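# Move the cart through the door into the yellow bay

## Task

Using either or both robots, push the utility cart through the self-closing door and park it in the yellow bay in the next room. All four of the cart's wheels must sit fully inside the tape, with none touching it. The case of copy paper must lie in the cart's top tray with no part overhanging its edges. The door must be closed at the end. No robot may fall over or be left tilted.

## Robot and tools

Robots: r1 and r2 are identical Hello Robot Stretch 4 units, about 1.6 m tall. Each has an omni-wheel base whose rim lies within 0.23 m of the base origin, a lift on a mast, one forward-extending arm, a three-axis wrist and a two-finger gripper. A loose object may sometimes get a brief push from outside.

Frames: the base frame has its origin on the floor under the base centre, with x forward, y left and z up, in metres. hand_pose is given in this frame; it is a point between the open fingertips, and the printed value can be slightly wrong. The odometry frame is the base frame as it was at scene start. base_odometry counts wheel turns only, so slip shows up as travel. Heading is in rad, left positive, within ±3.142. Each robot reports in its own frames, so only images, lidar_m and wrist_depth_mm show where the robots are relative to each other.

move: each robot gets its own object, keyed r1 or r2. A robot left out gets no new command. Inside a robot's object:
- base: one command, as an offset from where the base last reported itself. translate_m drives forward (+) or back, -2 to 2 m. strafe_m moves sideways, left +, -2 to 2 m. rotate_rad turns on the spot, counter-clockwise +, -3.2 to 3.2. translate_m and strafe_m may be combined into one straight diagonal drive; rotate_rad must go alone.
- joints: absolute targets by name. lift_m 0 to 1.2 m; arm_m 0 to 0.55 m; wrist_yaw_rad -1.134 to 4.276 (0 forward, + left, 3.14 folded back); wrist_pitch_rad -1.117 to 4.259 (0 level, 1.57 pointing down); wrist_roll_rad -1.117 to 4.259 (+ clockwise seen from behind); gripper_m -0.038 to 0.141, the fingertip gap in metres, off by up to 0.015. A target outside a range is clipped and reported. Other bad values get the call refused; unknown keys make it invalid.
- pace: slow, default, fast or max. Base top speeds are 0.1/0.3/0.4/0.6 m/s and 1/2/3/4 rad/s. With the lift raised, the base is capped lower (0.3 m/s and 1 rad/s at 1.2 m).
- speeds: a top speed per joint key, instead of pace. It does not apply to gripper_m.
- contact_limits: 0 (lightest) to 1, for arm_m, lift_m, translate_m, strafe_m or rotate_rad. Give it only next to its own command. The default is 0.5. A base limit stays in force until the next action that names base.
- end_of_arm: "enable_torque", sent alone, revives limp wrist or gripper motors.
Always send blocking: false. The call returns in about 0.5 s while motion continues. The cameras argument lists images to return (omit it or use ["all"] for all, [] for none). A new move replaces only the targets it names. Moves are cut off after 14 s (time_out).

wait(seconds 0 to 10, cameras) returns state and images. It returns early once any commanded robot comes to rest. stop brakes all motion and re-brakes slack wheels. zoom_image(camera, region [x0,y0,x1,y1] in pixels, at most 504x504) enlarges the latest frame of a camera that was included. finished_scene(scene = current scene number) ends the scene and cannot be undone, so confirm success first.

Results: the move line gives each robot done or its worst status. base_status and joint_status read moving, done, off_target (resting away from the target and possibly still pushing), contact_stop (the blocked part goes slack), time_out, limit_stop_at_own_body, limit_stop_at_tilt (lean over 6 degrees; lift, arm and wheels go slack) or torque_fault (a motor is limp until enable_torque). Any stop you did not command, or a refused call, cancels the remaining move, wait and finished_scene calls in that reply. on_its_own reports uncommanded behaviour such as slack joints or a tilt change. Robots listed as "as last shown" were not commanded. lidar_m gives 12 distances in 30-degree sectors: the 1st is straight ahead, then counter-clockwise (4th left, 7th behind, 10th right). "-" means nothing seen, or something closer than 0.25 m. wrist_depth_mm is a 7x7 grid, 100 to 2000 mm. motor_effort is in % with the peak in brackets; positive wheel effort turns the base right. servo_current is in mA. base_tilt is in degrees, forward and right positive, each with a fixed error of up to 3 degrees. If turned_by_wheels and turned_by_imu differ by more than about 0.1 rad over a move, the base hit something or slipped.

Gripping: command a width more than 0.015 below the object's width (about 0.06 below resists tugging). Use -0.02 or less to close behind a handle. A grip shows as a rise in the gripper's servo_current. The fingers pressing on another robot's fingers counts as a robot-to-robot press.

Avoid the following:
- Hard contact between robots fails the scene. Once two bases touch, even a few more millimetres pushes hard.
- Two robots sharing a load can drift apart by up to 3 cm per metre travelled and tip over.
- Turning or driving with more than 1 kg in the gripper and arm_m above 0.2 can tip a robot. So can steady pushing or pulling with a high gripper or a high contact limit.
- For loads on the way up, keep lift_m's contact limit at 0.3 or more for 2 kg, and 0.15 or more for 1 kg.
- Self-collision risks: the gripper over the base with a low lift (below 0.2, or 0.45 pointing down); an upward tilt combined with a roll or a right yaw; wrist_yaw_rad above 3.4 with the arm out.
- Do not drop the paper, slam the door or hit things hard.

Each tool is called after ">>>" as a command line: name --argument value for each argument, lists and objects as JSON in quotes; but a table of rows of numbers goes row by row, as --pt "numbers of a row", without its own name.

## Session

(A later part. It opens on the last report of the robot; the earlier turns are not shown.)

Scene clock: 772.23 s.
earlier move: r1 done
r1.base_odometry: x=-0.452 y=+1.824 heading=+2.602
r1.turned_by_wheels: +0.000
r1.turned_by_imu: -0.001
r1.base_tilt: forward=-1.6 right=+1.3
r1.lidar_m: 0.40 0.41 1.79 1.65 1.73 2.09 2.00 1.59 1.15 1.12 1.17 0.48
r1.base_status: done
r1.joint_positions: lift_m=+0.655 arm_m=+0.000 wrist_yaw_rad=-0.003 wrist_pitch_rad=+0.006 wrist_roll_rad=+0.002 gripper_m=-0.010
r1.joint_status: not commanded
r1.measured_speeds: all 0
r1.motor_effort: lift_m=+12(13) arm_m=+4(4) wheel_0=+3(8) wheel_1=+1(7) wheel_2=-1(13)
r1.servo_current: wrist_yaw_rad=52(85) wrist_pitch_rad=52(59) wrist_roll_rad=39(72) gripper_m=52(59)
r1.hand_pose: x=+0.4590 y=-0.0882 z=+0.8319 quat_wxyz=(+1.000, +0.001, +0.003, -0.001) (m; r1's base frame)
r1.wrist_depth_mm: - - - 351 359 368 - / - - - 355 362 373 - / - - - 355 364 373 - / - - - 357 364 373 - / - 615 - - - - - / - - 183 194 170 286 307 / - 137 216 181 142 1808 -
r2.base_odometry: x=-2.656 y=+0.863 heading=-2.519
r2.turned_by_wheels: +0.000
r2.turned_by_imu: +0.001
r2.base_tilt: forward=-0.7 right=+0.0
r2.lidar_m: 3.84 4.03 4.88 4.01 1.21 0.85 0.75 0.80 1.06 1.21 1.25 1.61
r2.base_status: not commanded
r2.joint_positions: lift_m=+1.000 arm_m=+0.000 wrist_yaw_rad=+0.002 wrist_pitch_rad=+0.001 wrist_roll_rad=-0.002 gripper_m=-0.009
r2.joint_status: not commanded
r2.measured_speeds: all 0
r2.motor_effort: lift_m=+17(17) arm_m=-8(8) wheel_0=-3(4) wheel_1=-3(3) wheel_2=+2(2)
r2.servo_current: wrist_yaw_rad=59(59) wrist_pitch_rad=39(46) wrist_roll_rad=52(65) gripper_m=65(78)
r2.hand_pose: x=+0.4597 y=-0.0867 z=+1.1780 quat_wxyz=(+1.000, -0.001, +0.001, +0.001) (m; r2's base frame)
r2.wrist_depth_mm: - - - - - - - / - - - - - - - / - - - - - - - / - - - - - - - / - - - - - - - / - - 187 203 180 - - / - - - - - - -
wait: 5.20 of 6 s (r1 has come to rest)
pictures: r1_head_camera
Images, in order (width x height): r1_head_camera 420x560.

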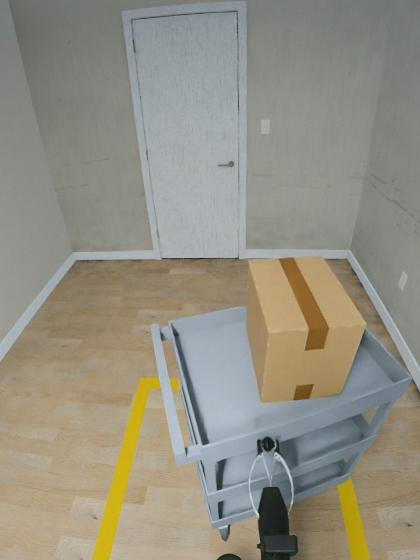

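>>> move --r1 '{"base":{"translate_m":-0.5}}' --blocking false --cameras '[]'

>>> wait --seconds 4 --cameras '["r1_head_camera","r1_head_left_camera","r2_head_right_camera"]'

>>> zoom_image --camera "r1_head_camera" --region '[100, 220, 400, 520]'

Scene clock: 789.87 s.
move: r1 moving
r1.base_odometry: x=-0.425 y=+1.807 heading=+2.601
r1.turned_by_wheels: +0.000
r1.turned_by_imu: -0.001
r1.base_tilt: forward=-1.6 right=+1.3
r1.lidar_m: 0.43 0.45 1.77 1.65 1.73 2.04 1.97 1.60 1.17 1.10 1.19 0.51
r1.base_status: translate_m moving
r1.joint_positions: lift_m=+0.655 arm_m=+0.000 wrist_yaw_rad=-0.003 wrist_pitch_rad=+0.006 wrist_roll_rad=+0.002 gripper_m=-0.010
r1.joint_status: not commanded
r1.measured_speeds: translate_m=-0.121 strafe_m=-0.001 rotate_rad=-0.003 lift_m=+0.000 arm_m=+0.000 wrist_yaw_rad=+0.000 wrist_pitch_rad=+0.000 wrist_roll_rad=+0.000
r1.motor_effort: lift_m=+13(13) arm_m=+4(4) wheel_0=-6(10) wheel_1=-6(7) wheel_2=+8(10)
r1.servo_current: wrist_yaw_rad=39(72) wrist_pitch_rad=59(59) wrist_roll_rad=39(59) gripper_m=46(52)
r1.hand_pose: x=+0.4590 y=-0.0882 z=+0.8319 quat_wxyz=(+1.000, +0.001, +0.003, -0.001) (m; r1's base frame)
r1.wrist_depth_mm: - - - 377 384 392 - / - - - 379 382 392 - / - - - 382 387 394 - / - - - 382 384 397 - / - - - - - - - / - - 184 194 180 314 - / 219 223 180 180 142 1921 -
r2: as last shown
r2.turned_by_imu: +0.000
r2.base_tilt: forward=-0.7 right=+0.1
r2.lidar_m: 3.87 4.06 4.85 4.06 1.22 0.83 0.76 0.81 1.07 1.20 1.25 1.60
r2.motor_effort: lift_m=+17(17) arm_m=-7(8) wheel_0=-3(3) wheel_1=-3(3) wheel_2=+2(2)
r2.servo_current: wrist_yaw_rad=52(52) wrist_pitch_rad=39(46) wrist_roll_rad=46(59) gripper_m=72(72)
pictures: none
No camera images: "cameras" was empty.

Scene clock: 792.53 s.
earlier move: r1 done
r1.base_odometry: x=-0.023 y=+1.566 heading=+2.601
r1.turned_by_wheels: +0.000
r1.turned_by_imu: +0.000
r1.base_tilt: forward=-1.6 right=+1.2
r1.lidar_m: 0.90 2.30 1.82 1.65 1.75 1.55 1.49 1.57 1.15 1.10 1.16 1.04
r1.base_status: done
r1.joint_positions: lift_m=+0.655 arm_m=+0.000 wrist_yaw_rad=-0.003 wrist_pitch_rad=+0.006 wrist_roll_rad=+0.002 gripper_m=-0.010
r1.joint_status: not commanded
r1.measured_speeds: all 0
r1.motor_effort: lift_m=+13(13) arm_m=+4(4) wheel_0=-3(10) wheel_1=-2(8) wheel_2=-2(10)
r1.servo_current: wrist_yaw_rad=46(78) wrist_pitch_rad=46(59) wrist_roll_rad=52(72) gripper_m=46(52)
r1.hand_pose: x=+0.4590 y=-0.0882 z=+0.8319 quat_wxyz=(+1.000, +0.001, +0.003, -0.001) (m; r1's base frame)
r1.wrist_depth_mm: - - - - - - - / - - - - - - - / - - - 854 854 - - / - - - 866 842 - - / - - - - - - - / - - 209 195 181 - - / - - 171 135 142 1863 -
r2.base_odometry: x=-2.656 y=+0.863 heading=-2.519
r2.turned_by_wheels: +0.000
r2.turned_by_imu: +0.000
r2.base_tilt: forward=-0.6 right=+0.1
r2.lidar_m: 3.84 4.05 4.90 4.05 1.21 0.83 0.77 0.81 1.07 1.21 1.25 1.61
r2.base_status: not commanded
r2.joint_positions: lift_m=+1.000 arm_m=+0.000 wrist_yaw_rad=+0.002 wrist_pitch_rad=+0.001 wrist_roll_rad=-0.002 gripper_m=-0.009
r2.joint_status: not commanded
r2.measured_speeds: all 0
r2.motor_effort: lift_m=+17(17) arm_m=-8(8) wheel_0=-3(4) wheel_1=-2(3) wheel_2=+2(2)
r2.servo_current: wrist_yaw_rad=33(59) wrist_pitch_rad=39(52) wrist_roll_rad=46(65) gripper_m=72(78)
r2.hand_pose: x=+0.4597 y=-0.0867 z=+1.1780 quat_wxyz=(+1.000, -0.001, +0.001, +0.001) (m; r2's base frame)
r2.wrist_depth_mm: - - - - - - - / - - - - - - - / - - - - - - - / - - - - - - - / - - - - - - - / - - 187 203 181 - - / - - - - - - -
wait: 2.67 of 4 s (r1 has come to rest)
pictures: r1_head_camera, r1_head_left_camera, r2_head_right_camera
Images, in order (width x height): r1_head_camera 420x560, r1_head_left_camera 420x672, r2_head_right_camera 420x672.

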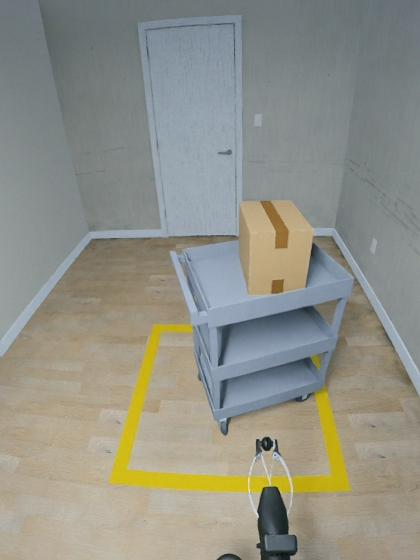

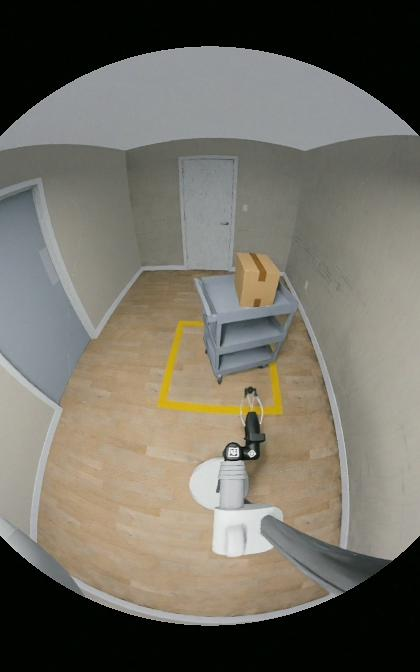

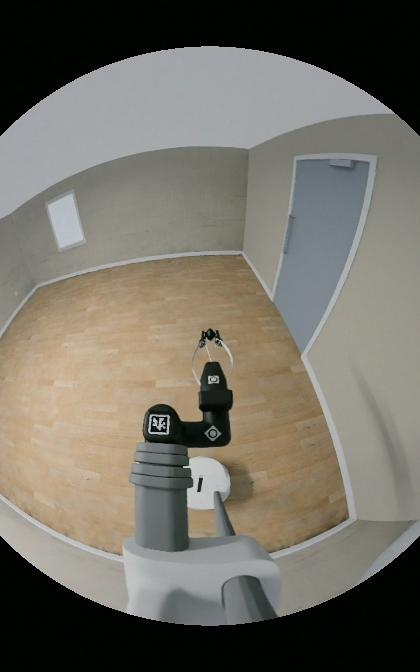

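Scaled by 1.680 from the camera's 420x560 image, which has a finer 600x800 frame.

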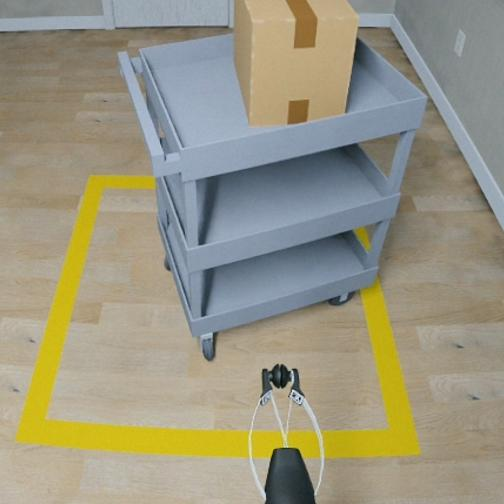

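>>> move --r1 '{"base":{"strafe_m":-0.3,"translate_m":0.12},"joints":{"wrist_roll_rad":1.571,"gripper_m":0.138,"wrist_yaw_rad":0.32,"lift_m":0.66}}' --blocking false --cameras '[]'

>>> wait --seconds 3 --cameras '[]'

>>> wait --seconds 1 --cameras '["r1_head_camera","r1_wrist_camera"]'

Scene clock: 809.57 s.
move: r1 moving
r1.base_odometry: x=-0.018 y=+1.598 heading=+2.601
r1.turned_by_wheels: +0.000
r1.turned_by_imu: -0.001
r1.base_tilt: forward=-1.6 right=+1.3
r1.lidar_m: 0.88 2.33 1.84 1.69 1.77 1.54 1.51 1.52 1.11 1.07 1.14 1.04
r1.base_status: translate_m moving; strafe_m moving
r1.joint_positions: lift_m=+0.660 arm_m=+0.000 wrist_yaw_rad=+0.317 wrist_pitch_rad=+0.006 wrist_roll_rad=+0.582 gripper_m=+0.012
r1.joint_status: lift_m moving; wrist_yaw_rad moving; wrist_roll_rad moving; gripper_m moving
r1.measured_speeds: translate_m=+0.045 strafe_m=-0.117 rotate_rad=+0.001 lift_m=+0.000 arm_m=+0.000 wrist_yaw_rad=+0.053 wrist_pitch_rad=+0.000 wrist_roll_rad=+1.820
r1.motor_effort: lift_m=+24(25) arm_m=+4(4) wheel_0=+10(10) wheel_1=-7(9) wheel_2=-5(6)
r1.servo_current: wrist_yaw_rad=46(91) wrist_pitch_rad=39(52) wrist_roll_rad=91(124) gripper_m=78(78)
r1.hand_pose: x=+0.4721 y=+0.0067 z=+0.8360 quat_wxyz=(+0.946, +0.283, +0.048, +0.150) (m; r1's base frame)
r1.wrist_depth_mm: - - - - 741 723 - / - - - - 750 723 640 / - - - - - 654 - / - - - - - - 1078 / - - - - - - - / - - 193 206 182 - - / 1618 143 - - 171 - -
r2: as last shown
r2.base_tilt: forward=-0.7 right=+0.1
r2.lidar_m: 3.81 4.05 4.86 4.04 1.19 0.82 0.77 0.81 1.07 1.22 1.23 1.64
r2.motor_effort: lift_m=+17(17) arm_m=-7(7) wheel_0=-3(3) wheel_1=-3(3) wheel_2=+2(2)
r2.servo_current: wrist_yaw_rad=46(46) wrist_pitch_rad=39(46) wrist_roll_rad=39(52) gripper_m=65(78)
r2.wrist_depth_mm: - - - - - - - / - - - - - - - / - - - - - - - / - - - - - - - / - - - - - - - / - - 187 204 180 - - / - - - - - - -
pictures: none
No camera images: "cameras" was empty.

Scene clock: 811.63 s.
earlier move: r1 done
r1.base_odometry: x=+0.029 y=+1.885 heading=+2.601
r1.turned_by_wheels: +0.000
r1.turned_by_imu: -0.001
r1.base_tilt: forward=-1.6 right=+1.3
r1.lidar_m: 0.85 0.83 2.10 1.94 2.07 1.69 1.63 1.16 0.83 0.79 0.86 1.21
r1.base_status: done
r1.joint_positions: lift_m=+0.660 arm_m=+0.000 wrist_yaw_rad=+0.318 wrist_pitch_rad=+0.006 wrist_roll_rad=+1.569 gripper_m=+0.138
r1.joint_status: all done
r1.measured_speeds: all 0
r1.motor_effort: lift_m=+23(26) arm_m=+4(4) wheel_0=+2(12) wheel_1=+0(9) wheel_2=-1(7)
r1.servo_current: wrist_yaw_rad=46(91) wrist_pitch_rad=39(59) wrist_roll_rad=52(124) gripper_m=39(91)
r1.hand_pose: x=+0.4721 y=+0.0070 z=+0.8360 quat_wxyz=(+0.699, +0.697, +0.114, +0.110) (m; r1's base frame)
r1.wrist_depth_mm: - - - 627 - - - / - - - 634 - - - / - - 707 691 - - - / - - 723 715 - - - / - - - 634 - - - / - 210 - 634 210 195 1160 / - - - 143 - 1756 -
r2.base_odometry: x=-2.656 y=+0.863 heading=-2.519
r2.turned_by_wheels: +0.000
r2.turned_by_imu: +0.000
r2.base_tilt: forward=-0.7 right=+0.0
r2.lidar_m: 3.86 4.06 4.87 4.03 1.21 0.85 0.75 0.81 1.08 1.20 1.24 1.60
r2.base_status: not commanded
r2.joint_positions: lift_m=+1.000 arm_m=+0.000 wrist_yaw_rad=+0.002 wrist_pitch_rad=+0.001 wrist_roll_rad=-0.002 gripper_m=-0.009
r2.joint_status: not commanded
r2.measured_speeds: all 0
r2.motor_effort: lift_m=+17(17) arm_m=-7(8) wheel_0=-3(3) wheel_1=-2(3) wheel_2=+2(2)
r2.servo_current: wrist_yaw_rad=59(59) wrist_pitch_rad=39(46) wrist_roll_rad=39(59) gripper_m=72(78)
r2.hand_pose: x=+0.4597 y=-0.0867 z=+1.1780 quat_wxyz=(+1.000, -0.001, +0.001, +0.001) (m; r2's base frame)
r2.wrist_depth_mm: - - - - - - - / - - - - - - - / - - - - - - - / - - - - - - - / - - - - - - - / - - 187 204 181 - - / - - - - - - -
wait: 2.07 of 3 s (r1 has come to rest)
pictures: none
No camera images: "cameras" was empty.

Scene clock: 812.63 s.
r1.base_odometry: x=+0.029 y=+1.885 heading=+2.601
r1.turned_by_wheels: +0.000
r1.turned_by_imu: +0.000
r1.base_tilt: forward=-1.6 right=+1.3
r1.lidar_m: 0.84 0.85 2.12 1.95 2.05 1.69 1.62 1.15 0.85 0.80 0.86 1.21
r1.base_status: done
r1.joint_positions: lift_m=+0.660 arm_m=+0.000 wrist_yaw_rad=+0.318 wrist_pitch_rad=+0.006 wrist_roll_rad=+1.569 gripper_m=+0.138
r1.joint_status: all done
r1.measured_speeds: all 0
r1.motor_effort: lift_m=+23(26) arm_m=+4(4) wheel_0=+2(12) wheel_1=+0(9) wheel_2=-1(7)
r1.servo_current: wrist_yaw_rad=39(91) wrist_pitch_rad=46(59) wrist_roll_rad=46(124) gripper_m=46(91)
r1.hand_pose: x=+0.4721 y=+0.0070 z=+0.8360 quat_wxyz=(+0.699, +0.697, +0.114, +0.110) (m; r1's base frame)
r1.wrist_depth_mm: - - - 634 - - - / - - - 640 - - - / - - 699 699 - - - / - - 723 715 - - - / - - - 640 - - - / - 210 - 654 210 196 1138 / - - - 142 - 1756 -
r2.base_odometry: x=-2.656 y=+0.863 heading=-2.519
r2.turned_by_wheels: +0.000
r2.turned_by_imu: +0.000
r2.base_tilt: forward=-0.6 right=+0.1
r2.lidar_m: 3.86 4.06 4.88 3.97 1.24 0.83 0.77 0.80 1.07 1.20 1.26 1.61
r2.base_status: not commanded
r2.joint_positions: lift_m=+1.000 arm_m=+0.000 wrist_yaw_rad=+0.002 wrist_pitch_rad=+0.001 wrist_roll_rad=-0.002 gripper_m=-0.009
r2.joint_status: not commanded
r2.measured_speeds: all 0
r2.motor_effort: lift_m=+17(17) arm_m=-7(8) wheel_0=-3(3) wheel_1=-2(3) wheel_2=+2(2)
r2.servo_current: wrist_yaw_rad=46(59) wrist_pitch_rad=39(46) wrist_roll_rad=39(59) gripper_m=65(78)
r2.hand_pose: x=+0.4597 y=-0.0867 z=+1.1780 quat_wxyz=(+1.000, -0.001, +0.001, +0.001) (m; r2's base frame)
r2.wrist_depth_mm: - - - - - - - / - - - - - - - / - - - - - - - / - - - - - - - / - - - - - - - / - - 187 203 181 - - / - - - - - - -
wait: 1.00 s; at rest by 0.27 s
pictures: r1_head_camera, r1_wrist_camera
Images, in order (width x height): r1_head_camera 420x560, r1_wrist_camera 616x392.

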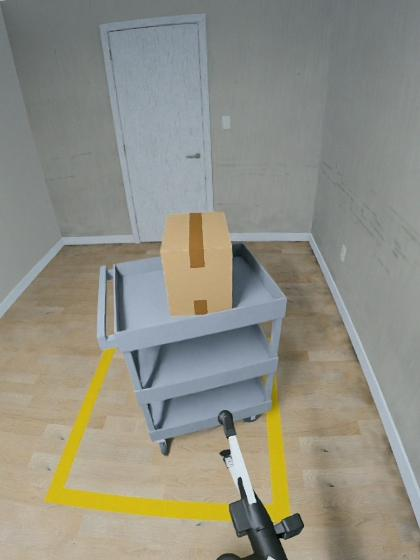

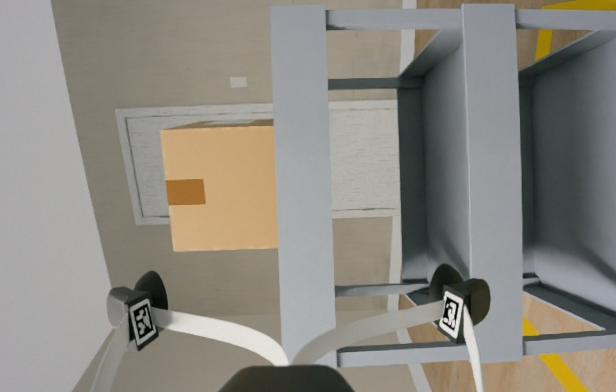

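>>> move --r1 '{"base":{"strafe_m":0.11,"translate_m":0.26},"joints":{"arm_m":0.15},"pace":"slow"}' --blocking false --cameras '[]'

>>> wait --seconds 4 --cameras '["r1_wrist_camera"]'

Scene clock: 821.33 s.
move: r1 moving
r1.base_odometry: x=+0.015 y=+1.887 heading=+2.602
r1.turned_by_wheels: +0.000
r1.turned_by_imu: +0.000
r1.base_tilt: forward=-1.6 right=+1.2
r1.lidar_m: 0.81 0.83 2.10 1.93 2.06 1.68 1.64 1.15 0.87 0.82 0.86 1.23
r1.base_status: translate_m moving; strafe_m moving
r1.joint_positions: lift_m=+0.660 arm_m=+0.013 wrist_yaw_rad=+0.318 wrist_pitch_rad=+0.006 wrist_roll_rad=+1.569 gripper_m=+0.138
r1.joint_status: arm_m moving
r1.measured_speeds: translate_m=+0.048 strafe_m=+0.020 rotate_rad=+0.001 lift_m=+0.000 arm_m=+0.049 wrist_yaw_rad=+0.000 wrist_pitch_rad=+0.000 wrist_roll_rad=+0.000
r1.motor_effort: lift_m=+24(24) arm_m=+5(8) wheel_0=+6(6) wheel_1=+6(7) wheel_2=-5(6)
r1.servo_current: wrist_yaw_rad=52(72) wrist_pitch_rad=52(52) wrist_roll_rad=46(65) gripper_m=39(52)
r1.hand_pose: x=+0.4848 y=+0.0070 z=+0.8360 quat_wxyz=(+0.699, +0.697, +0.114, +0.110) (m; r1's base frame)
r1.wrist_depth_mm: - - - 615 - - 1138 / - - - 621 - - - / - - 683 683 - - - / - - 699 691 - - - / - - 723 723 - - - / - 210 - 621 211 196 1138 / - - - 143 - 1756 -
r2: as last shown
r2.base_tilt: forward=-0.7 right=+0.1
r2.lidar_m: 3.85 4.06 4.85 4.06 1.19 0.84 0.78 0.80 1.06 1.20 1.25 1.65
r2.motor_effort: lift_m=+17(17) arm_m=-8(8) wheel_0=-3(3) wheel_1=-2(3) wheel_2=+2(2)
r2.servo_current: wrist_yaw_rad=59(59) wrist_pitch_rad=39(46) wrist_roll_rad=46(59) gripper_m=72(78)
pictures: none
No camera images: "cameras" was empty.

Scene clock: 824.87 s.
earlier move: r1 done
r1.base_odometry: x=-0.251 y=+1.925 heading=+2.602
r1.turned_by_wheels: +0.000
r1.turned_by_imu: +0.000
r1.base_tilt: forward=-1.6 right=+1.2
r1.lidar_m: 0.58 0.55 1.99 1.83 1.94 1.91 1.88 1.29 0.96 0.92 0.99 0.69
r1.base_status: done
r1.joint_positions: lift_m=+0.660 arm_m=+0.150 wrist_yaw_rad=+0.318 wrist_pitch_rad=+0.006 wrist_roll_rad=+1.569 gripper_m=+0.138
r1.joint_status: all done
r1.measured_speeds: all 0
r1.motor_effort: lift_m=+24(24) arm_m=+5(8) wheel_0=+3(7) wheel_1=+2(7) wheel_2=-3(6)
r1.servo_current: wrist_yaw_rad=46(72) wrist_pitch_rad=52(59) wrist_roll_rad=52(72) gripper_m=39(52)
r1.hand_pose: x=+0.6221 y=+0.0070 z=+0.8360 quat_wxyz=(+0.699, +0.697, +0.114, +0.110) (m; r1's base frame)
r1.wrist_depth_mm: - - - - 214 1808 - / 276 278 281 - 216 - - / 286 289 287 - 216 1863 - / 294 297 296 - 216 1983 - / 306 309 310 - 216 - - / 314 211 317 - 191 195 - / - - - 143 218 1863 -
r2.base_odometry: x=-2.656 y=+0.863 heading=-2.519
r2.turned_by_wheels: +0.000
r2.turned_by_imu: +0.000
r2.base_tilt: forward=-0.7 right=+0.1
r2.lidar_m: 3.87 4.05 4.88 4.05 1.22 0.84 0.78 0.80 1.06 1.21 1.26 1.63
r2.base_status: not commanded
r2.joint_positions: lift_m=+1.000 arm_m=+0.000 wrist_yaw_rad=+0.002 wrist_pitch_rad=+0.001 wrist_roll_rad=-0.002 gripper_m=-0.009
r2.joint_status: not commanded
r2.measured_speeds: all 0
r2.motor_effort: lift_m=+17(17) arm_m=-8(8) wheel_0=-3(3) wheel_1=-3(3) wheel_2=+2(2)
r2.servo_current: wrist_yaw_rad=46(65) wrist_pitch_rad=39(46) wrist_roll_rad=46(65) gripper_m=72(78)
r2.hand_pose: x=+0.4597 y=-0.0867 z=+1.1780 quat_wxyz=(+1.000, -0.001, +0.001, +0.001) (m; r2's base frame)
r2.wrist_depth_mm: - - - - - - - / - - - - - - - / - - - - - - - / - - - - - - - / - - - - - - - / - - 187 203 181 - - / - - - - - - -
wait: 3.53 of 4 s (r1 has come to rest)
pictures: r1_wrist_camera
Images, in order (width x height): r1_wrist_camera 616x392.

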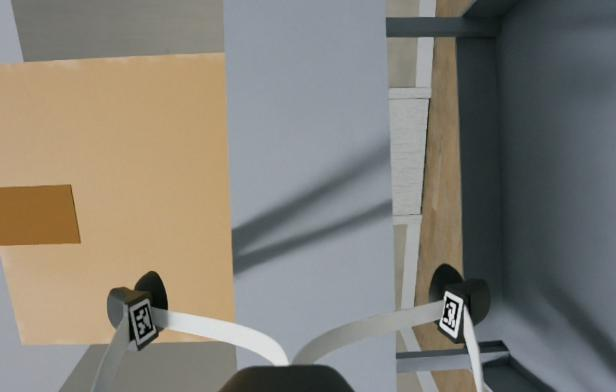

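>>> move --r1 '{"base":{"strafe_m":0.007,"translate_m":0.022},"pace":"slow"}' --blocking false --cameras '[]'

>>> wait --seconds 1.5 --cameras '[]'

>>> move --r1 '{"joints":{"gripper_m":0.01}}' --blocking false --cameras '[]'

>>> wait --seconds 2.5 --cameras '[]'

>>> move --r1 '{"base":{"strafe_m":0.15},"pace":"slow"}' --blocking false --cameras '[]'

>>> wait --seconds 4 --cameras '["r1_head_camera","r1_wrist_camera"]'

Scene clock: 833.57 s.
move: r1 moving
r1.base_odometry: x=-0.263 y=+1.928 heading=+2.602
r1.turned_by_wheels: +0.000
r1.turned_by_imu: +0.000
r1.base_tilt: forward=-1.6 right=+1.3
r1.lidar_m: 0.55 0.55 1.99 1.82 1.93 1.97 1.88 1.31 0.96 0.93 0.98 0.63
r1.base_status: translate_m moving; strafe_m moving
r1.joint_positions: lift_m=+0.660 arm_m=+0.150 wrist_yaw_rad=+0.318 wrist_pitch_rad=+0.006 wrist_roll_rad=+1.569 gripper_m=+0.138
r1.joint_status: not commanded
r1.measured_speeds: translate_m=+0.046 strafe_m=+0.015 rotate_rad=+0.001 lift_m=+0.000 arm_m=+0.000 wrist_yaw_rad=+0.000 wrist_pitch_rad=+0.000 wrist_roll_rad=+0.000
r1.motor_effort: lift_m=+23(24) arm_m=+5(5) wheel_0=+3(5) wheel_1=+5(6) wheel_2=-6(6)
r1.servo_current: wrist_yaw_rad=46(59) wrist_pitch_rad=39(52) wrist_roll_rad=52(52) gripper_m=39(52)
r1.hand_pose: x=+0.6221 y=+0.0070 z=+0.8360 quat_wxyz=(+0.699, +0.697, +0.114, +0.110) (m; r1's base frame)
r1.wrist_depth_mm: - - - - 203 647 - / 266 268 267 - 204 1983 - / 276 277 276 - 204 1983 - / 283 286 287 - 204 1983 - / 294 294 298 - 206 - - / 304 209 303 - 190 195 - / - - - 142 207 - -
r2: as last shown
r2.base_tilt: forward=-0.6 right=+0.1
r2.lidar_m: 3.83 4.06 4.89 4.05 1.20 0.83 0.78 0.79 1.07 1.20 1.25 1.65
r2.motor_effort: lift_m=+17(17) arm_m=-7(8) wheel_0=-3(3) wheel_1=-2(3) wheel_2=+2(2)
r2.servo_current: wrist_yaw_rad=39(52) wrist_pitch_rad=33(46) wrist_roll_rad=52(52) gripper_m=72(78)
pictures: none
No camera images: "cameras" was empty.

Scene clock: 834.30 s.
earlier move: r1 done
r1.base_odometry: x=-0.273 y=+1.930 heading=+2.602
r1.turned_by_wheels: +0.000
r1.turned_by_imu: +0.000
r1.base_tilt: forward=-1.6 right=+1.3
r1.lidar_m: 0.54 0.53 1.96 1.82 1.95 1.98 1.91 1.34 0.96 0.94 0.98 0.66
r1.base_status: done
r1.joint_positions: lift_m=+0.660 arm_m=+0.150 wrist_yaw_rad=+0.318 wrist_pitch_rad=+0.006 wrist_roll_rad=+1.569 gripper_m=+0.138
r1.joint_status: not commanded
r1.measured_speeds: all 0
r1.motor_effort: lift_m=+23(24) arm_m=+4(5) wheel_0=+5(8) wheel_1=+2(6) wheel_2=-2(6)
r1.servo_current: wrist_yaw_rad=46(72) wrist_pitch_rad=52(52) wrist_roll_rad=46(59) gripper_m=46(52)
r1.hand_pose: x=+0.6221 y=+0.0070 z=+0.8360 quat_wxyz=(+0.699, +0.697, +0.114, +0.110) (m; r1's base frame)
r1.wrist_depth_mm: - - - - 192 1863 - / 255 257 258 - 193 1863 - / 265 265 267 - 193 1921 - / 273 274 276 - 193 1921 - / 285 285 286 - 193 - - / 293 210 294 - 191 194 - / - - - 142 195 - -
r2.base_odometry: x=-2.656 y=+0.863 heading=-2.519
r2.turned_by_wheels: +0.000
r2.turned_by_imu: +0.000
r2.base_tilt: forward=-0.6 right=+0.1
r2.lidar_m: 3.85 4.07 4.84 4.05 1.24 0.83 0.78 0.80 1.06 1.20 1.24 1.61
r2.base_status: not commanded
r2.joint_positions: lift_m=+1.000 arm_m=+0.000 wrist_yaw_rad=+0.002 wrist_pitch_rad=+0.001 wrist_roll_rad=-0.002 gripper_m=-0.009
r2.joint_status: not commanded
r2.measured_speeds: all 0
r2.motor_effort: lift_m=+17(17) arm_m=-7(8) wheel_0=-3(3) wheel_1=-2(3) wheel_2=+2(2)
r2.servo_current: wrist_yaw_rad=46(59) wrist_pitch_rad=39(52) wrist_roll_rad=52(59) gripper_m=72(78)
r2.hand_pose: x=+0.4597 y=-0.0867 z=+1.1780 quat_wxyz=(+1.000, -0.001, +0.001, +0.001) (m; r2's base frame)
r2.wrist_depth_mm: - - - - - - - / - - - - - - - / - - - - - - - / - - - - - - - / - - - - - - - / - - 187 202 180 - - / - - - - - - -
wait: 0.73 of 1.5 s (r1 has come to rest)
pictures: none
No camera images: "cameras" was empty.

Scene clock: 834.80 s.
move: r1 moving
r1.base_odometry: x=-0.273 y=+1.930 heading=+2.602
r1.turned_by_wheels: +0.000
r1.turned_by_imu: +0.000
r1.base_tilt: forward=-1.6 right=+1.3
r1.lidar_m: 0.53 0.53 1.97 1.84 1.93 1.97 1.90 1.33 0.96 0.93 1.00 0.65
r1.base_status: not commanded
r1.joint_positions: lift_m=+0.660 arm_m=+0.150 wrist_yaw_rad=+0.318 wrist_pitch_rad=+0.006 wrist_roll_rad=+1.569 gripper_m=+0.126
r1.joint_status: gripper_m moving
r1.measured_speeds: all 0
r1.motor_effort: lift_m=+24(24) arm_m=+5(5) wheel_0=+4(5) wheel_1=+2(2) wheel_2=-2(2)
r1.servo_current: wrist_yaw_rad=52(65) wrist_pitch_rad=52(52) wrist_roll_rad=46(72) gripper_m=65(78)
r1.hand_pose: x=+0.6221 y=+0.0070 z=+0.8360 quat_wxyz=(+0.699, +0.697, +0.114, +0.110) (m; r1's base frame)
r1.wrist_depth_mm: - - - - 191 1863 - / 255 257 257 - 193 1921 - / 266 267 266 - 194 1921 - / 273 276 276 - 193 1983 - / 283 285 286 - 195 - - / 294 210 192 - 195 187 - / - 303 - 140 195 - -
r2: as last shown
r2.base_tilt: forward=-0.7 right=+0.1
r2.lidar_m: 3.84 4.06 4.86 4.06 1.23 0.83 0.78 0.82 1.06 1.20 1.24 1.63
r2.servo_current: wrist_yaw_rad=59(59) wrist_pitch_rad=39(46) wrist_roll_rad=46(52) gripper_m=72(78)
r2.wrist_depth_mm: - - - - - - - / - - - - - - - / - - - - - - - / - - - - - - - / - - - - - - - / - - 187 203 180 - - / - - - - - - -
pictures: none
No camera images: "cameras" was empty.

Scene clock: 836.50 s.
earlier move: r1 done
r1.base_odometry: x=-0.273 y=+1.930 heading=+2.602
r1.turned_by_wheels: +0.000
r1.turned_by_imu: +0.000
r1.base_tilt: forward=-1.6 right=+1.3
r1.lidar_m: 0.53 0.53 1.95 1.83 1.93 1.97 1.91 1.32 0.97 0.93 0.98 0.64
r1.base_status: not commanded
r1.joint_positions: lift_m=+0.660 arm_m=+0.150 wrist_yaw_rad=+0.318 wrist_pitch_rad=+0.012 wrist_roll_rad=+1.569 gripper_m=+0.011
r1.joint_status: all done
r1.measured_speeds: all 0
r1.motor_effort: lift_m=+23(24) arm_m=-4(5) wheel_0=+3(5) wheel_1=+1(2) wheel_2=+1(2)
r1.servo_current: wrist_yaw_rad=26(72) wrist_pitch_rad=72(72) wrist_roll_rad=46(72) gripper_m=98(247)
r1.hand_pose: x=+0.6222 y=+0.0070 z=+0.8343 quat_wxyz=(+0.700, +0.697, +0.116, +0.108) (m; r1's base frame)
r1.wrist_depth_mm: - - - - 183 - - / 245 248 246 - 183 1983 - / 251 255 255 - 183 1983 - / 258 264 263 - 183 - - / 268 272 270 - 183 - - / 277 281 186 - 184 169 - / 285 164 182 - 146 150 -
r2.base_odometry: x=-2.656 y=+0.863 heading=-2.519
r2.turned_by_wheels: +0.000
r2.turned_by_imu: +0.000
r2.base_tilt: forward=-0.7 right=+0.1
r2.lidar_m: 3.85 4.06 4.88 4.05 1.21 0.83 0.77 0.82 1.05 1.21 1.25 1.63
r2.base_status: not commanded
r2.joint_positions: lift_m=+1.000 arm_m=+0.000 wrist_yaw_rad=+0.002 wrist_pitch_rad=+0.001 wrist_roll_rad=-0.002 gripper_m=-0.009
r2.joint_status: not commanded
r2.measured_speeds: all 0
r2.motor_effort: lift_m=+17(17) arm_m=-7(8) wheel_0=-2(3) wheel_1=-3(3) wheel_2=+1(2)
r2.servo_current: wrist_yaw_rad=52(59) wrist_pitch_rad=39(46) wrist_roll_rad=46(59) gripper_m=78(78)
r2.hand_pose: x=+0.4597 y=-0.0867 z=+1.1780 quat_wxyz=(+1.000, -0.001, +0.001, +0.001) (m; r2's base frame)
r2.wrist_depth_mm: - - - - - - - / - - - - - - - / - - - - - - - / - - - - - - - / - - - - - - - / - - 187 203 181 - - / - - - - - - -
wait: 1.70 of 2.5 s (r1 has come to rest)
pictures: none
No camera images: "cameras" was empty.

Scene clock: 837.00 s.
move: r1 moving
r1.base_odometry: x=-0.281 y=+1.918 heading=+2.601
r1.turned_by_wheels: +0.000
r1.turned_by_imu: -0.001
r1.base_tilt: forward=-1.6 right=+1.3
r1.lidar_m: 0.52 0.52 1.96 1.79 1.92 1.99 1.90 1.34 0.98 0.94 0.98 0.64
r1.base_status: strafe_m moving
r1.joint_positions: lift_m=+0.660 arm_m=+0.150 wrist_yaw_rad=+0.318 wrist_pitch_rad=+0.012 wrist_roll_rad=+1.569 gripper_m=+0.011
r1.joint_status: not commanded
r1.measured_speeds: translate_m=+0.000 strafe_m=+0.056 rotate_rad=-0.004 lift_m=+0.000 arm_m=+0.000 wrist_yaw_rad=+0.000 wrist_pitch_rad=+0.000 wrist_roll_rad=+0.000
r1.motor_effort: lift_m=+23(24) arm_m=-4(4) wheel_0=-9(9) wheel_1=+6(7) wheel_2=+0(2)
r1.servo_current: wrist_yaw_rad=52(59) wrist_pitch_rad=65(72) wrist_roll_rad=59(59) gripper_m=98(98)
r1.hand_pose: x=+0.6222 y=+0.0070 z=+0.8342 quat_wxyz=(+0.700, +0.697, +0.116, +0.108) (m; r1's base frame)
r1.wrist_depth_mm: - - 250 - 190 - - / 250 251 252 - - 661 - / 256 257 260 - 187 1983 - / 262 264 265 - 186 - - / 270 271 273 - 186 - - / 276 277 185 - 184 170 - / 282 157 183 - 158 165 -
r2: as last shown
r2.lidar_m: 3.86 4.07 4.87 4.06 1.23 0.82 0.74 0.79 1.05 1.20 1.23 1.59
r2.motor_effort: lift_m=+17(17) arm_m=-7(8) wheel_0=-3(3) wheel_1=-2(3) wheel_2=+2(2)
r2.servo_current: wrist_yaw_rad=52(59) wrist_pitch_rad=39(39) wrist_roll_rad=52(52) gripper_m=65(78)
r2.wrist_depth_mm: - - - - - - - / - - - - - - - / - - - - - - - / - - - - - - - / - - - - - - - / - - 187 203 180 - - / - - - - - - -
pictures: none
No camera images: "cameras" was empty.

Scene clock: 839.13 s.
earlier move: r1 done
r1.base_odometry: x=-0.350 y=+1.801 heading=+2.601
r1.turned_by_wheels: -0.001
r1.turned_by_imu: -0.001
r1.base_tilt: forward=-1.6 right=+1.3
r1.lidar_m: 0.54 0.58 1.82 1.67 1.78 1.97 1.88 1.52 1.12 1.08 1.15 0.61
r1.base_status: done
r1.joint_positions: lift_m=+0.660 arm_m=+0.150 wrist_yaw_rad=+0.314 wrist_pitch_rad=+0.012 wrist_roll_rad=+1.569 gripper_m=+0.011
r1.joint_status: not commanded
r1.measured_speeds: all 0
r1.motor_effort: lift_m=+23(24) arm_m=-4(4) wheel_0=-9(17) wheel_1=-2(7) wheel_2=-3(6)
r1.servo_current: wrist_yaw_rad=46(72) wrist_pitch_rad=65(72) wrist_roll_rad=33(65) gripper_m=98(98)
r1.hand_pose: x=+0.6222 y=+0.0058 z=+0.8342 quat_wxyz=(+0.700, +0.697, +0.115, +0.106) (m; r1's base frame)
r1.wrist_depth_mm: 215 217 213 - 157 1863 - / 224 229 - - 162 1863 - / 238 242 241 - 166 1863 - / 254 258 255 - 171 1863 - / 272 274 272 - 176 - - / 293 291 183 - 181 168 - / - 169 - - 149 1618 -
r2.base_odometry: x=-2.656 y=+0.863 heading=-2.519
r2.turned_by_wheels: +0.000
r2.turned_by_imu: +0.000
r2.base_tilt: forward=-0.6 right=+0.1
r2.lidar_m: 3.85 4.07 4.89 4.04 1.19 0.85 0.77 0.81 1.04 1.20 1.23 1.61
r2.base_status: not commanded
r2.joint_positions: lift_m=+1.000 arm_m=+0.000 wrist_yaw_rad=+0.002 wrist_pitch_rad=+0.001 wrist_roll_rad=-0.002 gripper_m=-0.009
r2.joint_status: not commanded
r2.measured_speeds: all 0
r2.motor_effort: lift_m=+17(17) arm_m=-7(8) wheel_0=-3(4) wheel_1=-2(3) wheel_2=+2(2)
r2.servo_current: wrist_yaw_rad=52(59) wrist_pitch_rad=33(52) wrist_roll_rad=39(65) gripper_m=72(78)
r2.hand_pose: x=+0.4597 y=-0.0867 z=+1.1780 quat_wxyz=(+1.000, -0.001, +0.001, +0.001) (m; r2's base frame)
r2.wrist_depth_mm: - - - - - - - / - - - - - - - / - - - - - - - / - - - - - - - / - - - - - - - / - - 187 203 181 - - / - - - - - - -
wait: 2.13 of 4 s (r1 has come to rest)
pictures: r1_head_camera, r1_wrist_camera
Images, in order (width x height): r1_head_camera 420x560, r1_wrist_camera 616x392.

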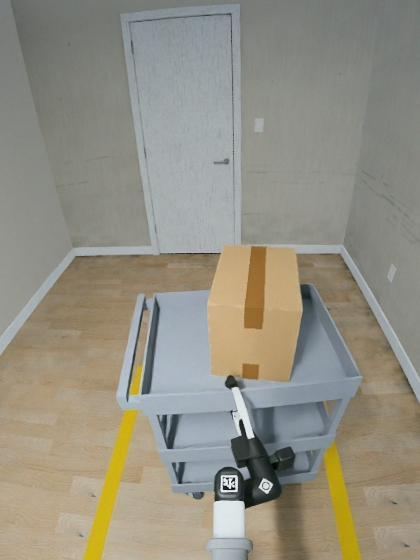

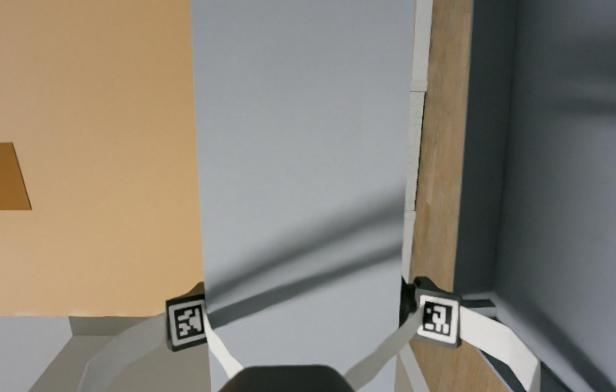

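>>> move --r1 '{"joints":{"gripper_m":0.138}}' --blocking false --cameras '[]'

>>> wait --seconds 2 --cameras '[]'

>>> move --r1 '{"base":{"translate_m":-0.5}}' --blocking false --cameras '[]'

>>> wait --seconds 4 --cameras '["r1_head_camera","r1_head_left_camera","r2_head_right_camera"]'

>>> zoom_image --camera "r1_head_camera" --region '[100, 220, 400, 520]'

Scene clock: 850.80 s.
move: r1 moving
r1.base_odometry: x=-0.350 y=+1.801 heading=+2.601
r1.turned_by_wheels: +0.000
r1.turned_by_imu: +0.000
r1.base_tilt: forward=-1.6 right=+1.3
r1.lidar_m: 0.55 0.57 1.81 1.68 1.77 1.97 1.91 1.52 1.12 1.09 1.16 0.60
r1.base_status: not commanded
r1.joint_positions: lift_m=+0.660 arm_m=+0.150 wrist_yaw_rad=+0.314 wrist_pitch_rad=+0.012 wrist_roll_rad=+1.569 gripper_m=+0.030
r1.joint_status: gripper_m moving
r1.measured_speeds: translate_m=+0.000 strafe_m=+0.000 rotate_rad=+0.001 lift_m=+0.000 arm_m=+0.000 wrist_yaw_rad=+0.000 wrist_pitch_rad=+0.000 wrist_roll_rad=+0.000
r1.motor_effort: lift_m=+23(24) arm_m=-2(4) wheel_0=-8(9) wheel_1=-2(2) wheel_2=-3(3)
r1.servo_current: wrist_yaw_rad=39(65) wrist_pitch_rad=65(72) wrist_roll_rad=33(59) gripper_m=33(91)
r1.hand_pose: x=+0.6222 y=+0.0058 z=+0.8342 quat_wxyz=(+0.700, +0.697, +0.115, +0.106) (m; r1's base frame)
r1.wrist_depth_mm: 217 219 216 - 159 1863 - / 226 232 - - 163 1808 - / 240 244 244 - 169 1863 - / 258 262 257 - 173 1863 - / 276 278 274 - 179 - - / 296 294 186 - 184 167 - / - 159 189 - 176 1756 -
r2: as last shown
r2.lidar_m: 3.85 4.08 4.88 4.03 1.22 0.84 0.76 0.80 1.05 1.17 1.23 1.61
r2.motor_effort: lift_m=+17(17) arm_m=-7(8) wheel_0=-3(3) wheel_1=-3(3) wheel_2=+1(2)
r2.servo_current: wrist_yaw_rad=52(59) wrist_pitch_rad=33(46) wrist_roll_rad=46(59) gripper_m=72(78)
pictures: none
No camera images: "cameras" was empty.

Scene clock: 852.50 s.
earlier move: r1 done
r1.base_odometry: x=-0.350 y=+1.801 heading=+2.601
r1.turned_by_wheels: +0.000
r1.turned_by_imu: +0.000
r1.base_tilt: forward=-1.6 right=+1.3
r1.lidar_m: 0.55 0.57 1.82 1.69 1.76 1.95 1.91 1.54 1.14 1.08 1.14 0.59
r1.base_status: not commanded
r1.joint_positions: lift_m=+0.660 arm_m=+0.150 wrist_yaw_rad=+0.317 wrist_pitch_rad=+0.007 wrist_roll_rad=+1.569 gripper_m=+0.138
r1.joint_status: all done
r1.measured_speeds: all 0
r1.motor_effort: lift_m=+23(24) arm_m=+4(4) wheel_0=-4(9) wheel_1=-2(2) wheel_2=-3(3)
r1.servo_current: wrist_yaw_rad=46(65) wrist_pitch_rad=52(72) wrist_roll_rad=52(59) gripper_m=39(98)
r1.hand_pose: x=+0.6222 y=+0.0069 z=+0.8357 quat_wxyz=(+0.699, +0.697, +0.114, +0.109) (m; r1's base frame)
r1.wrist_depth_mm: 220 222 220 - 162 1756 - / 232 236 235 - 167 1808 - / 247 249 248 - 174 1983 - / 263 267 265 - 178 1921 - / 282 285 283 - 184 676 - / 306 209 188 - 187 196 - / - - - 142 198 1863 -
r2.base_odometry: x=-2.656 y=+0.863 heading=-2.519
r2.turned_by_wheels: +0.000
r2.turned_by_imu: +0.000
r2.base_tilt: forward=-0.7 right=+0.1
r2.lidar_m: 3.84 4.07 4.88 4.02 1.23 0.82 0.78 0.80 1.04 1.21 1.23 1.65
r2.base_status: not commanded
r2.joint_positions: lift_m=+1.000 arm_m=+0.000 wrist_yaw_rad=+0.002 wrist_pitch_rad=+0.001 wrist_roll_rad=-0.002 gripper_m=-0.009
r2.joint_status: not commanded
r2.measured_speeds: all 0
r2.motor_effort: lift_m=+17(17) arm_m=-7(8) wheel_0=-3(3) wheel_1=-2(3) wheel_2=+2(2)
r2.servo_current: wrist_yaw_rad=52(59) wrist_pitch_rad=46(52) wrist_roll_rad=39(59) gripper_m=65(78)
r2.hand_pose: x=+0.4597 y=-0.0867 z=+1.1780 quat_wxyz=(+1.000, -0.001, +0.001, +0.001) (m; r2's base frame)
r2.wrist_depth_mm: - - - - - - - / - - - - - - - / - - - - - - - / - - - - - - - / - - - - - - - / - - 187 203 180 - - / - - - - - - -
wait: 1.70 of 2 s (r1 has come to rest)
pictures: none
No camera images: "cameras" was empty.

Scene clock: 853.00 s.
move: r1 moving
r1.base_odometry: x=-0.324 y=+1.785 heading=+2.601
r1.turned_by_wheels: +0.000
r1.turned_by_imu: +0.000
r1.base_tilt: forward=-1.6 right=+1.2
r1.lidar_m: 0.59 0.62 1.83 1.66 1.78 1.94 1.87 1.55 1.12 1.08 1.16 0.63
r1.base_status: translate_m moving
r1.joint_positions: lift_m=+0.660 arm_m=+0.150 wrist_yaw_rad=+0.317 wrist_pitch_rad=+0.007 wrist_roll_rad=+1.569 gripper_m=+0.138
r1.joint_status: not commanded
r1.measured_speeds: translate_m=-0.122 strafe_m=+0.002 rotate_rad=+0.002 lift_m=+0.000 arm_m=+0.000 wrist_yaw_rad=+0.000 wrist_pitch_rad=+0.000 wrist_roll_rad=+0.000
r1.motor_effort: lift_m=+24(24) arm_m=+4(4) wheel_0=-7(8) wheel_1=-6(8) wheel_2=+8(8)
r1.servo_current: wrist_yaw_rad=46(72) wrist_pitch_rad=46(59) wrist_roll_rad=46(59) gripper_m=46(46)
r1.hand_pose: x=+0.6221 y=+0.0069 z=+0.8358 quat_wxyz=(+0.699, +0.697, +0.114, +0.109) (m; r1's base frame)
r1.wrist_depth_mm: 246 247 245 - 187 1808 - / 258 259 259 - 194 1921 - / 276 278 276 - 200 1983 - / 291 297 297 - 207 1921 - / 315 317 320 - 216 707 - / - 210 218 - 190 196 - / - - - 142 229 1756 -
r2: as last shown
r2.lidar_m: 3.84 4.05 4.89 4.05 1.23 0.82 0.77 0.80 1.05 1.21 1.25 1.59
r2.motor_effort: lift_m=+17(17) arm_m=-8(8) wheel_0=-3(3) wheel_1=-2(3) wheel_2=+2(2)
r2.servo_current: wrist_yaw_rad=52(59) wrist_pitch_rad=39(46) wrist_roll_rad=59(59) gripper_m=78(78)
r2.wrist_depth_mm: - - - - - - - / - - - - - - - / - - - - - - - / - - - - - - - / - - - - - - - / - - 187 202 181 - - / - - - - - - -
pictures: none
No camera images: "cameras" was empty.

Scene clock: 855.67 s.
earlier move: r1 done
r1.base_odometry: x=+0.078 y=+1.544 heading=+2.601
r1.turned_by_wheels: +0.000
r1.turned_by_imu: +0.000
r1.base_tilt: forward=-1.6 right=+1.3
r1.lidar_m: 1.05 1.10 1.74 1.68 1.77 1.44 1.41 1.49 1.12 1.07 1.13 1.13
r1.base_status: done
r1.joint_positions: lift_m=+0.660 arm_m=+0.150 wrist_yaw_rad=+0.317 wrist_pitch_rad=+0.007 wrist_roll_rad=+1.569 gripper_m=+0.138
r1.joint_status: not commanded
r1.measured_speeds: all 0
r1.motor_effort: lift_m=+23(24) arm_m=+4(4) wheel_0=-2(10) wheel_1=-3(8) wheel_2=+0(11)
r1.servo_current: wrist_yaw_rad=33(72) wrist_pitch_rad=46(59) wrist_roll_rad=59(65) gripper_m=46(52)
r1.hand_pose: x=+0.6221 y=+0.0069 z=+0.8358 quat_wxyz=(+0.699, +0.697, +0.114, +0.109) (m; r1's base frame)
r1.wrist_depth_mm: - - - 634 - - - / - - 715 699 - - - / - - 759 668 - - - / - - - 699 - - - / - - - 750 - 732 1078 / - 210 - - - 196 1308 / - - - 149 - 1708 1255
r2.base_odometry: x=-2.656 y=+0.863 heading=-2.519
r2.turned_by_wheels: +0.000
r2.turned_by_imu: +0.000
r2.base_tilt: forward=-0.7 right=+0.0
r2.lidar_m: 3.85 4.05 4.86 4.02 1.20 0.84 0.77 0.79 1.04 1.22 1.24 1.59
r2.base_status: not commanded
r2.joint_positions: lift_m=+1.000 arm_m=+0.000 wrist_yaw_rad=+0.002 wrist_pitch_rad=+0.001 wrist_roll_rad=-0.002 gripper_m=-0.009
r2.joint_status: not commanded
r2.measured_speeds: all 0
r2.motor_effort: lift_m=+17(17) arm_m=-7(8) wheel_0=-3(3) wheel_1=-2(3) wheel_2=+2(2)
r2.servo_current: wrist_yaw_rad=39(59) wrist_pitch_rad=26(46) wrist_roll_rad=46(65) gripper_m=65(78)
r2.hand_pose: x=+0.4597 y=-0.0867 z=+1.1780 quat_wxyz=(+1.000, -0.001, +0.001, +0.001) (m; r2's base frame)
r2.wrist_depth_mm: - - - - - - - / - - - - - - - / - - - - - - - / - - - - - - - / - - - - - - - / - - 187 204 180 - - / - - - - - - -
wait: 2.67 of 4 s (r1 has come to rest)
pictures: r1_head_camera, r1_head_left_camera, r2_head_right_camera
Images, in order (width x height): r1_head_camera 420x560, r1_head_left_camera 420x672, r2_head_right_camera 420x672.

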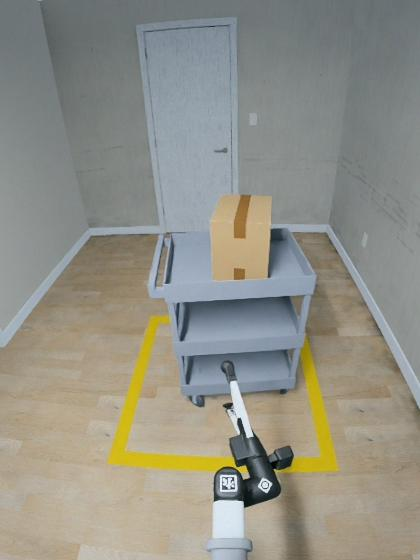

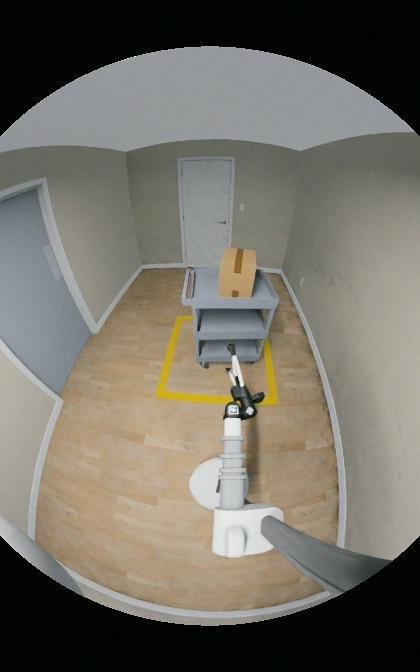

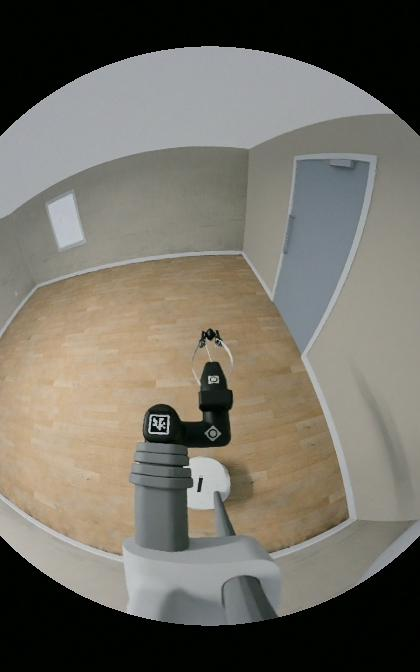

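Scaled by 1.680 from the camera's 420x560 image, which has a finer 600x800 frame.

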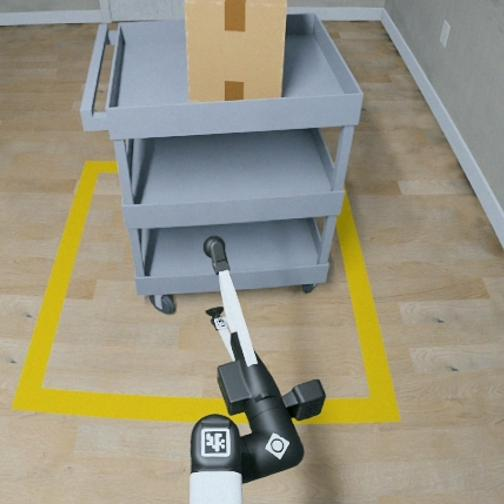

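>>> finished_scene --scene 2

The scene is finished: the task was done.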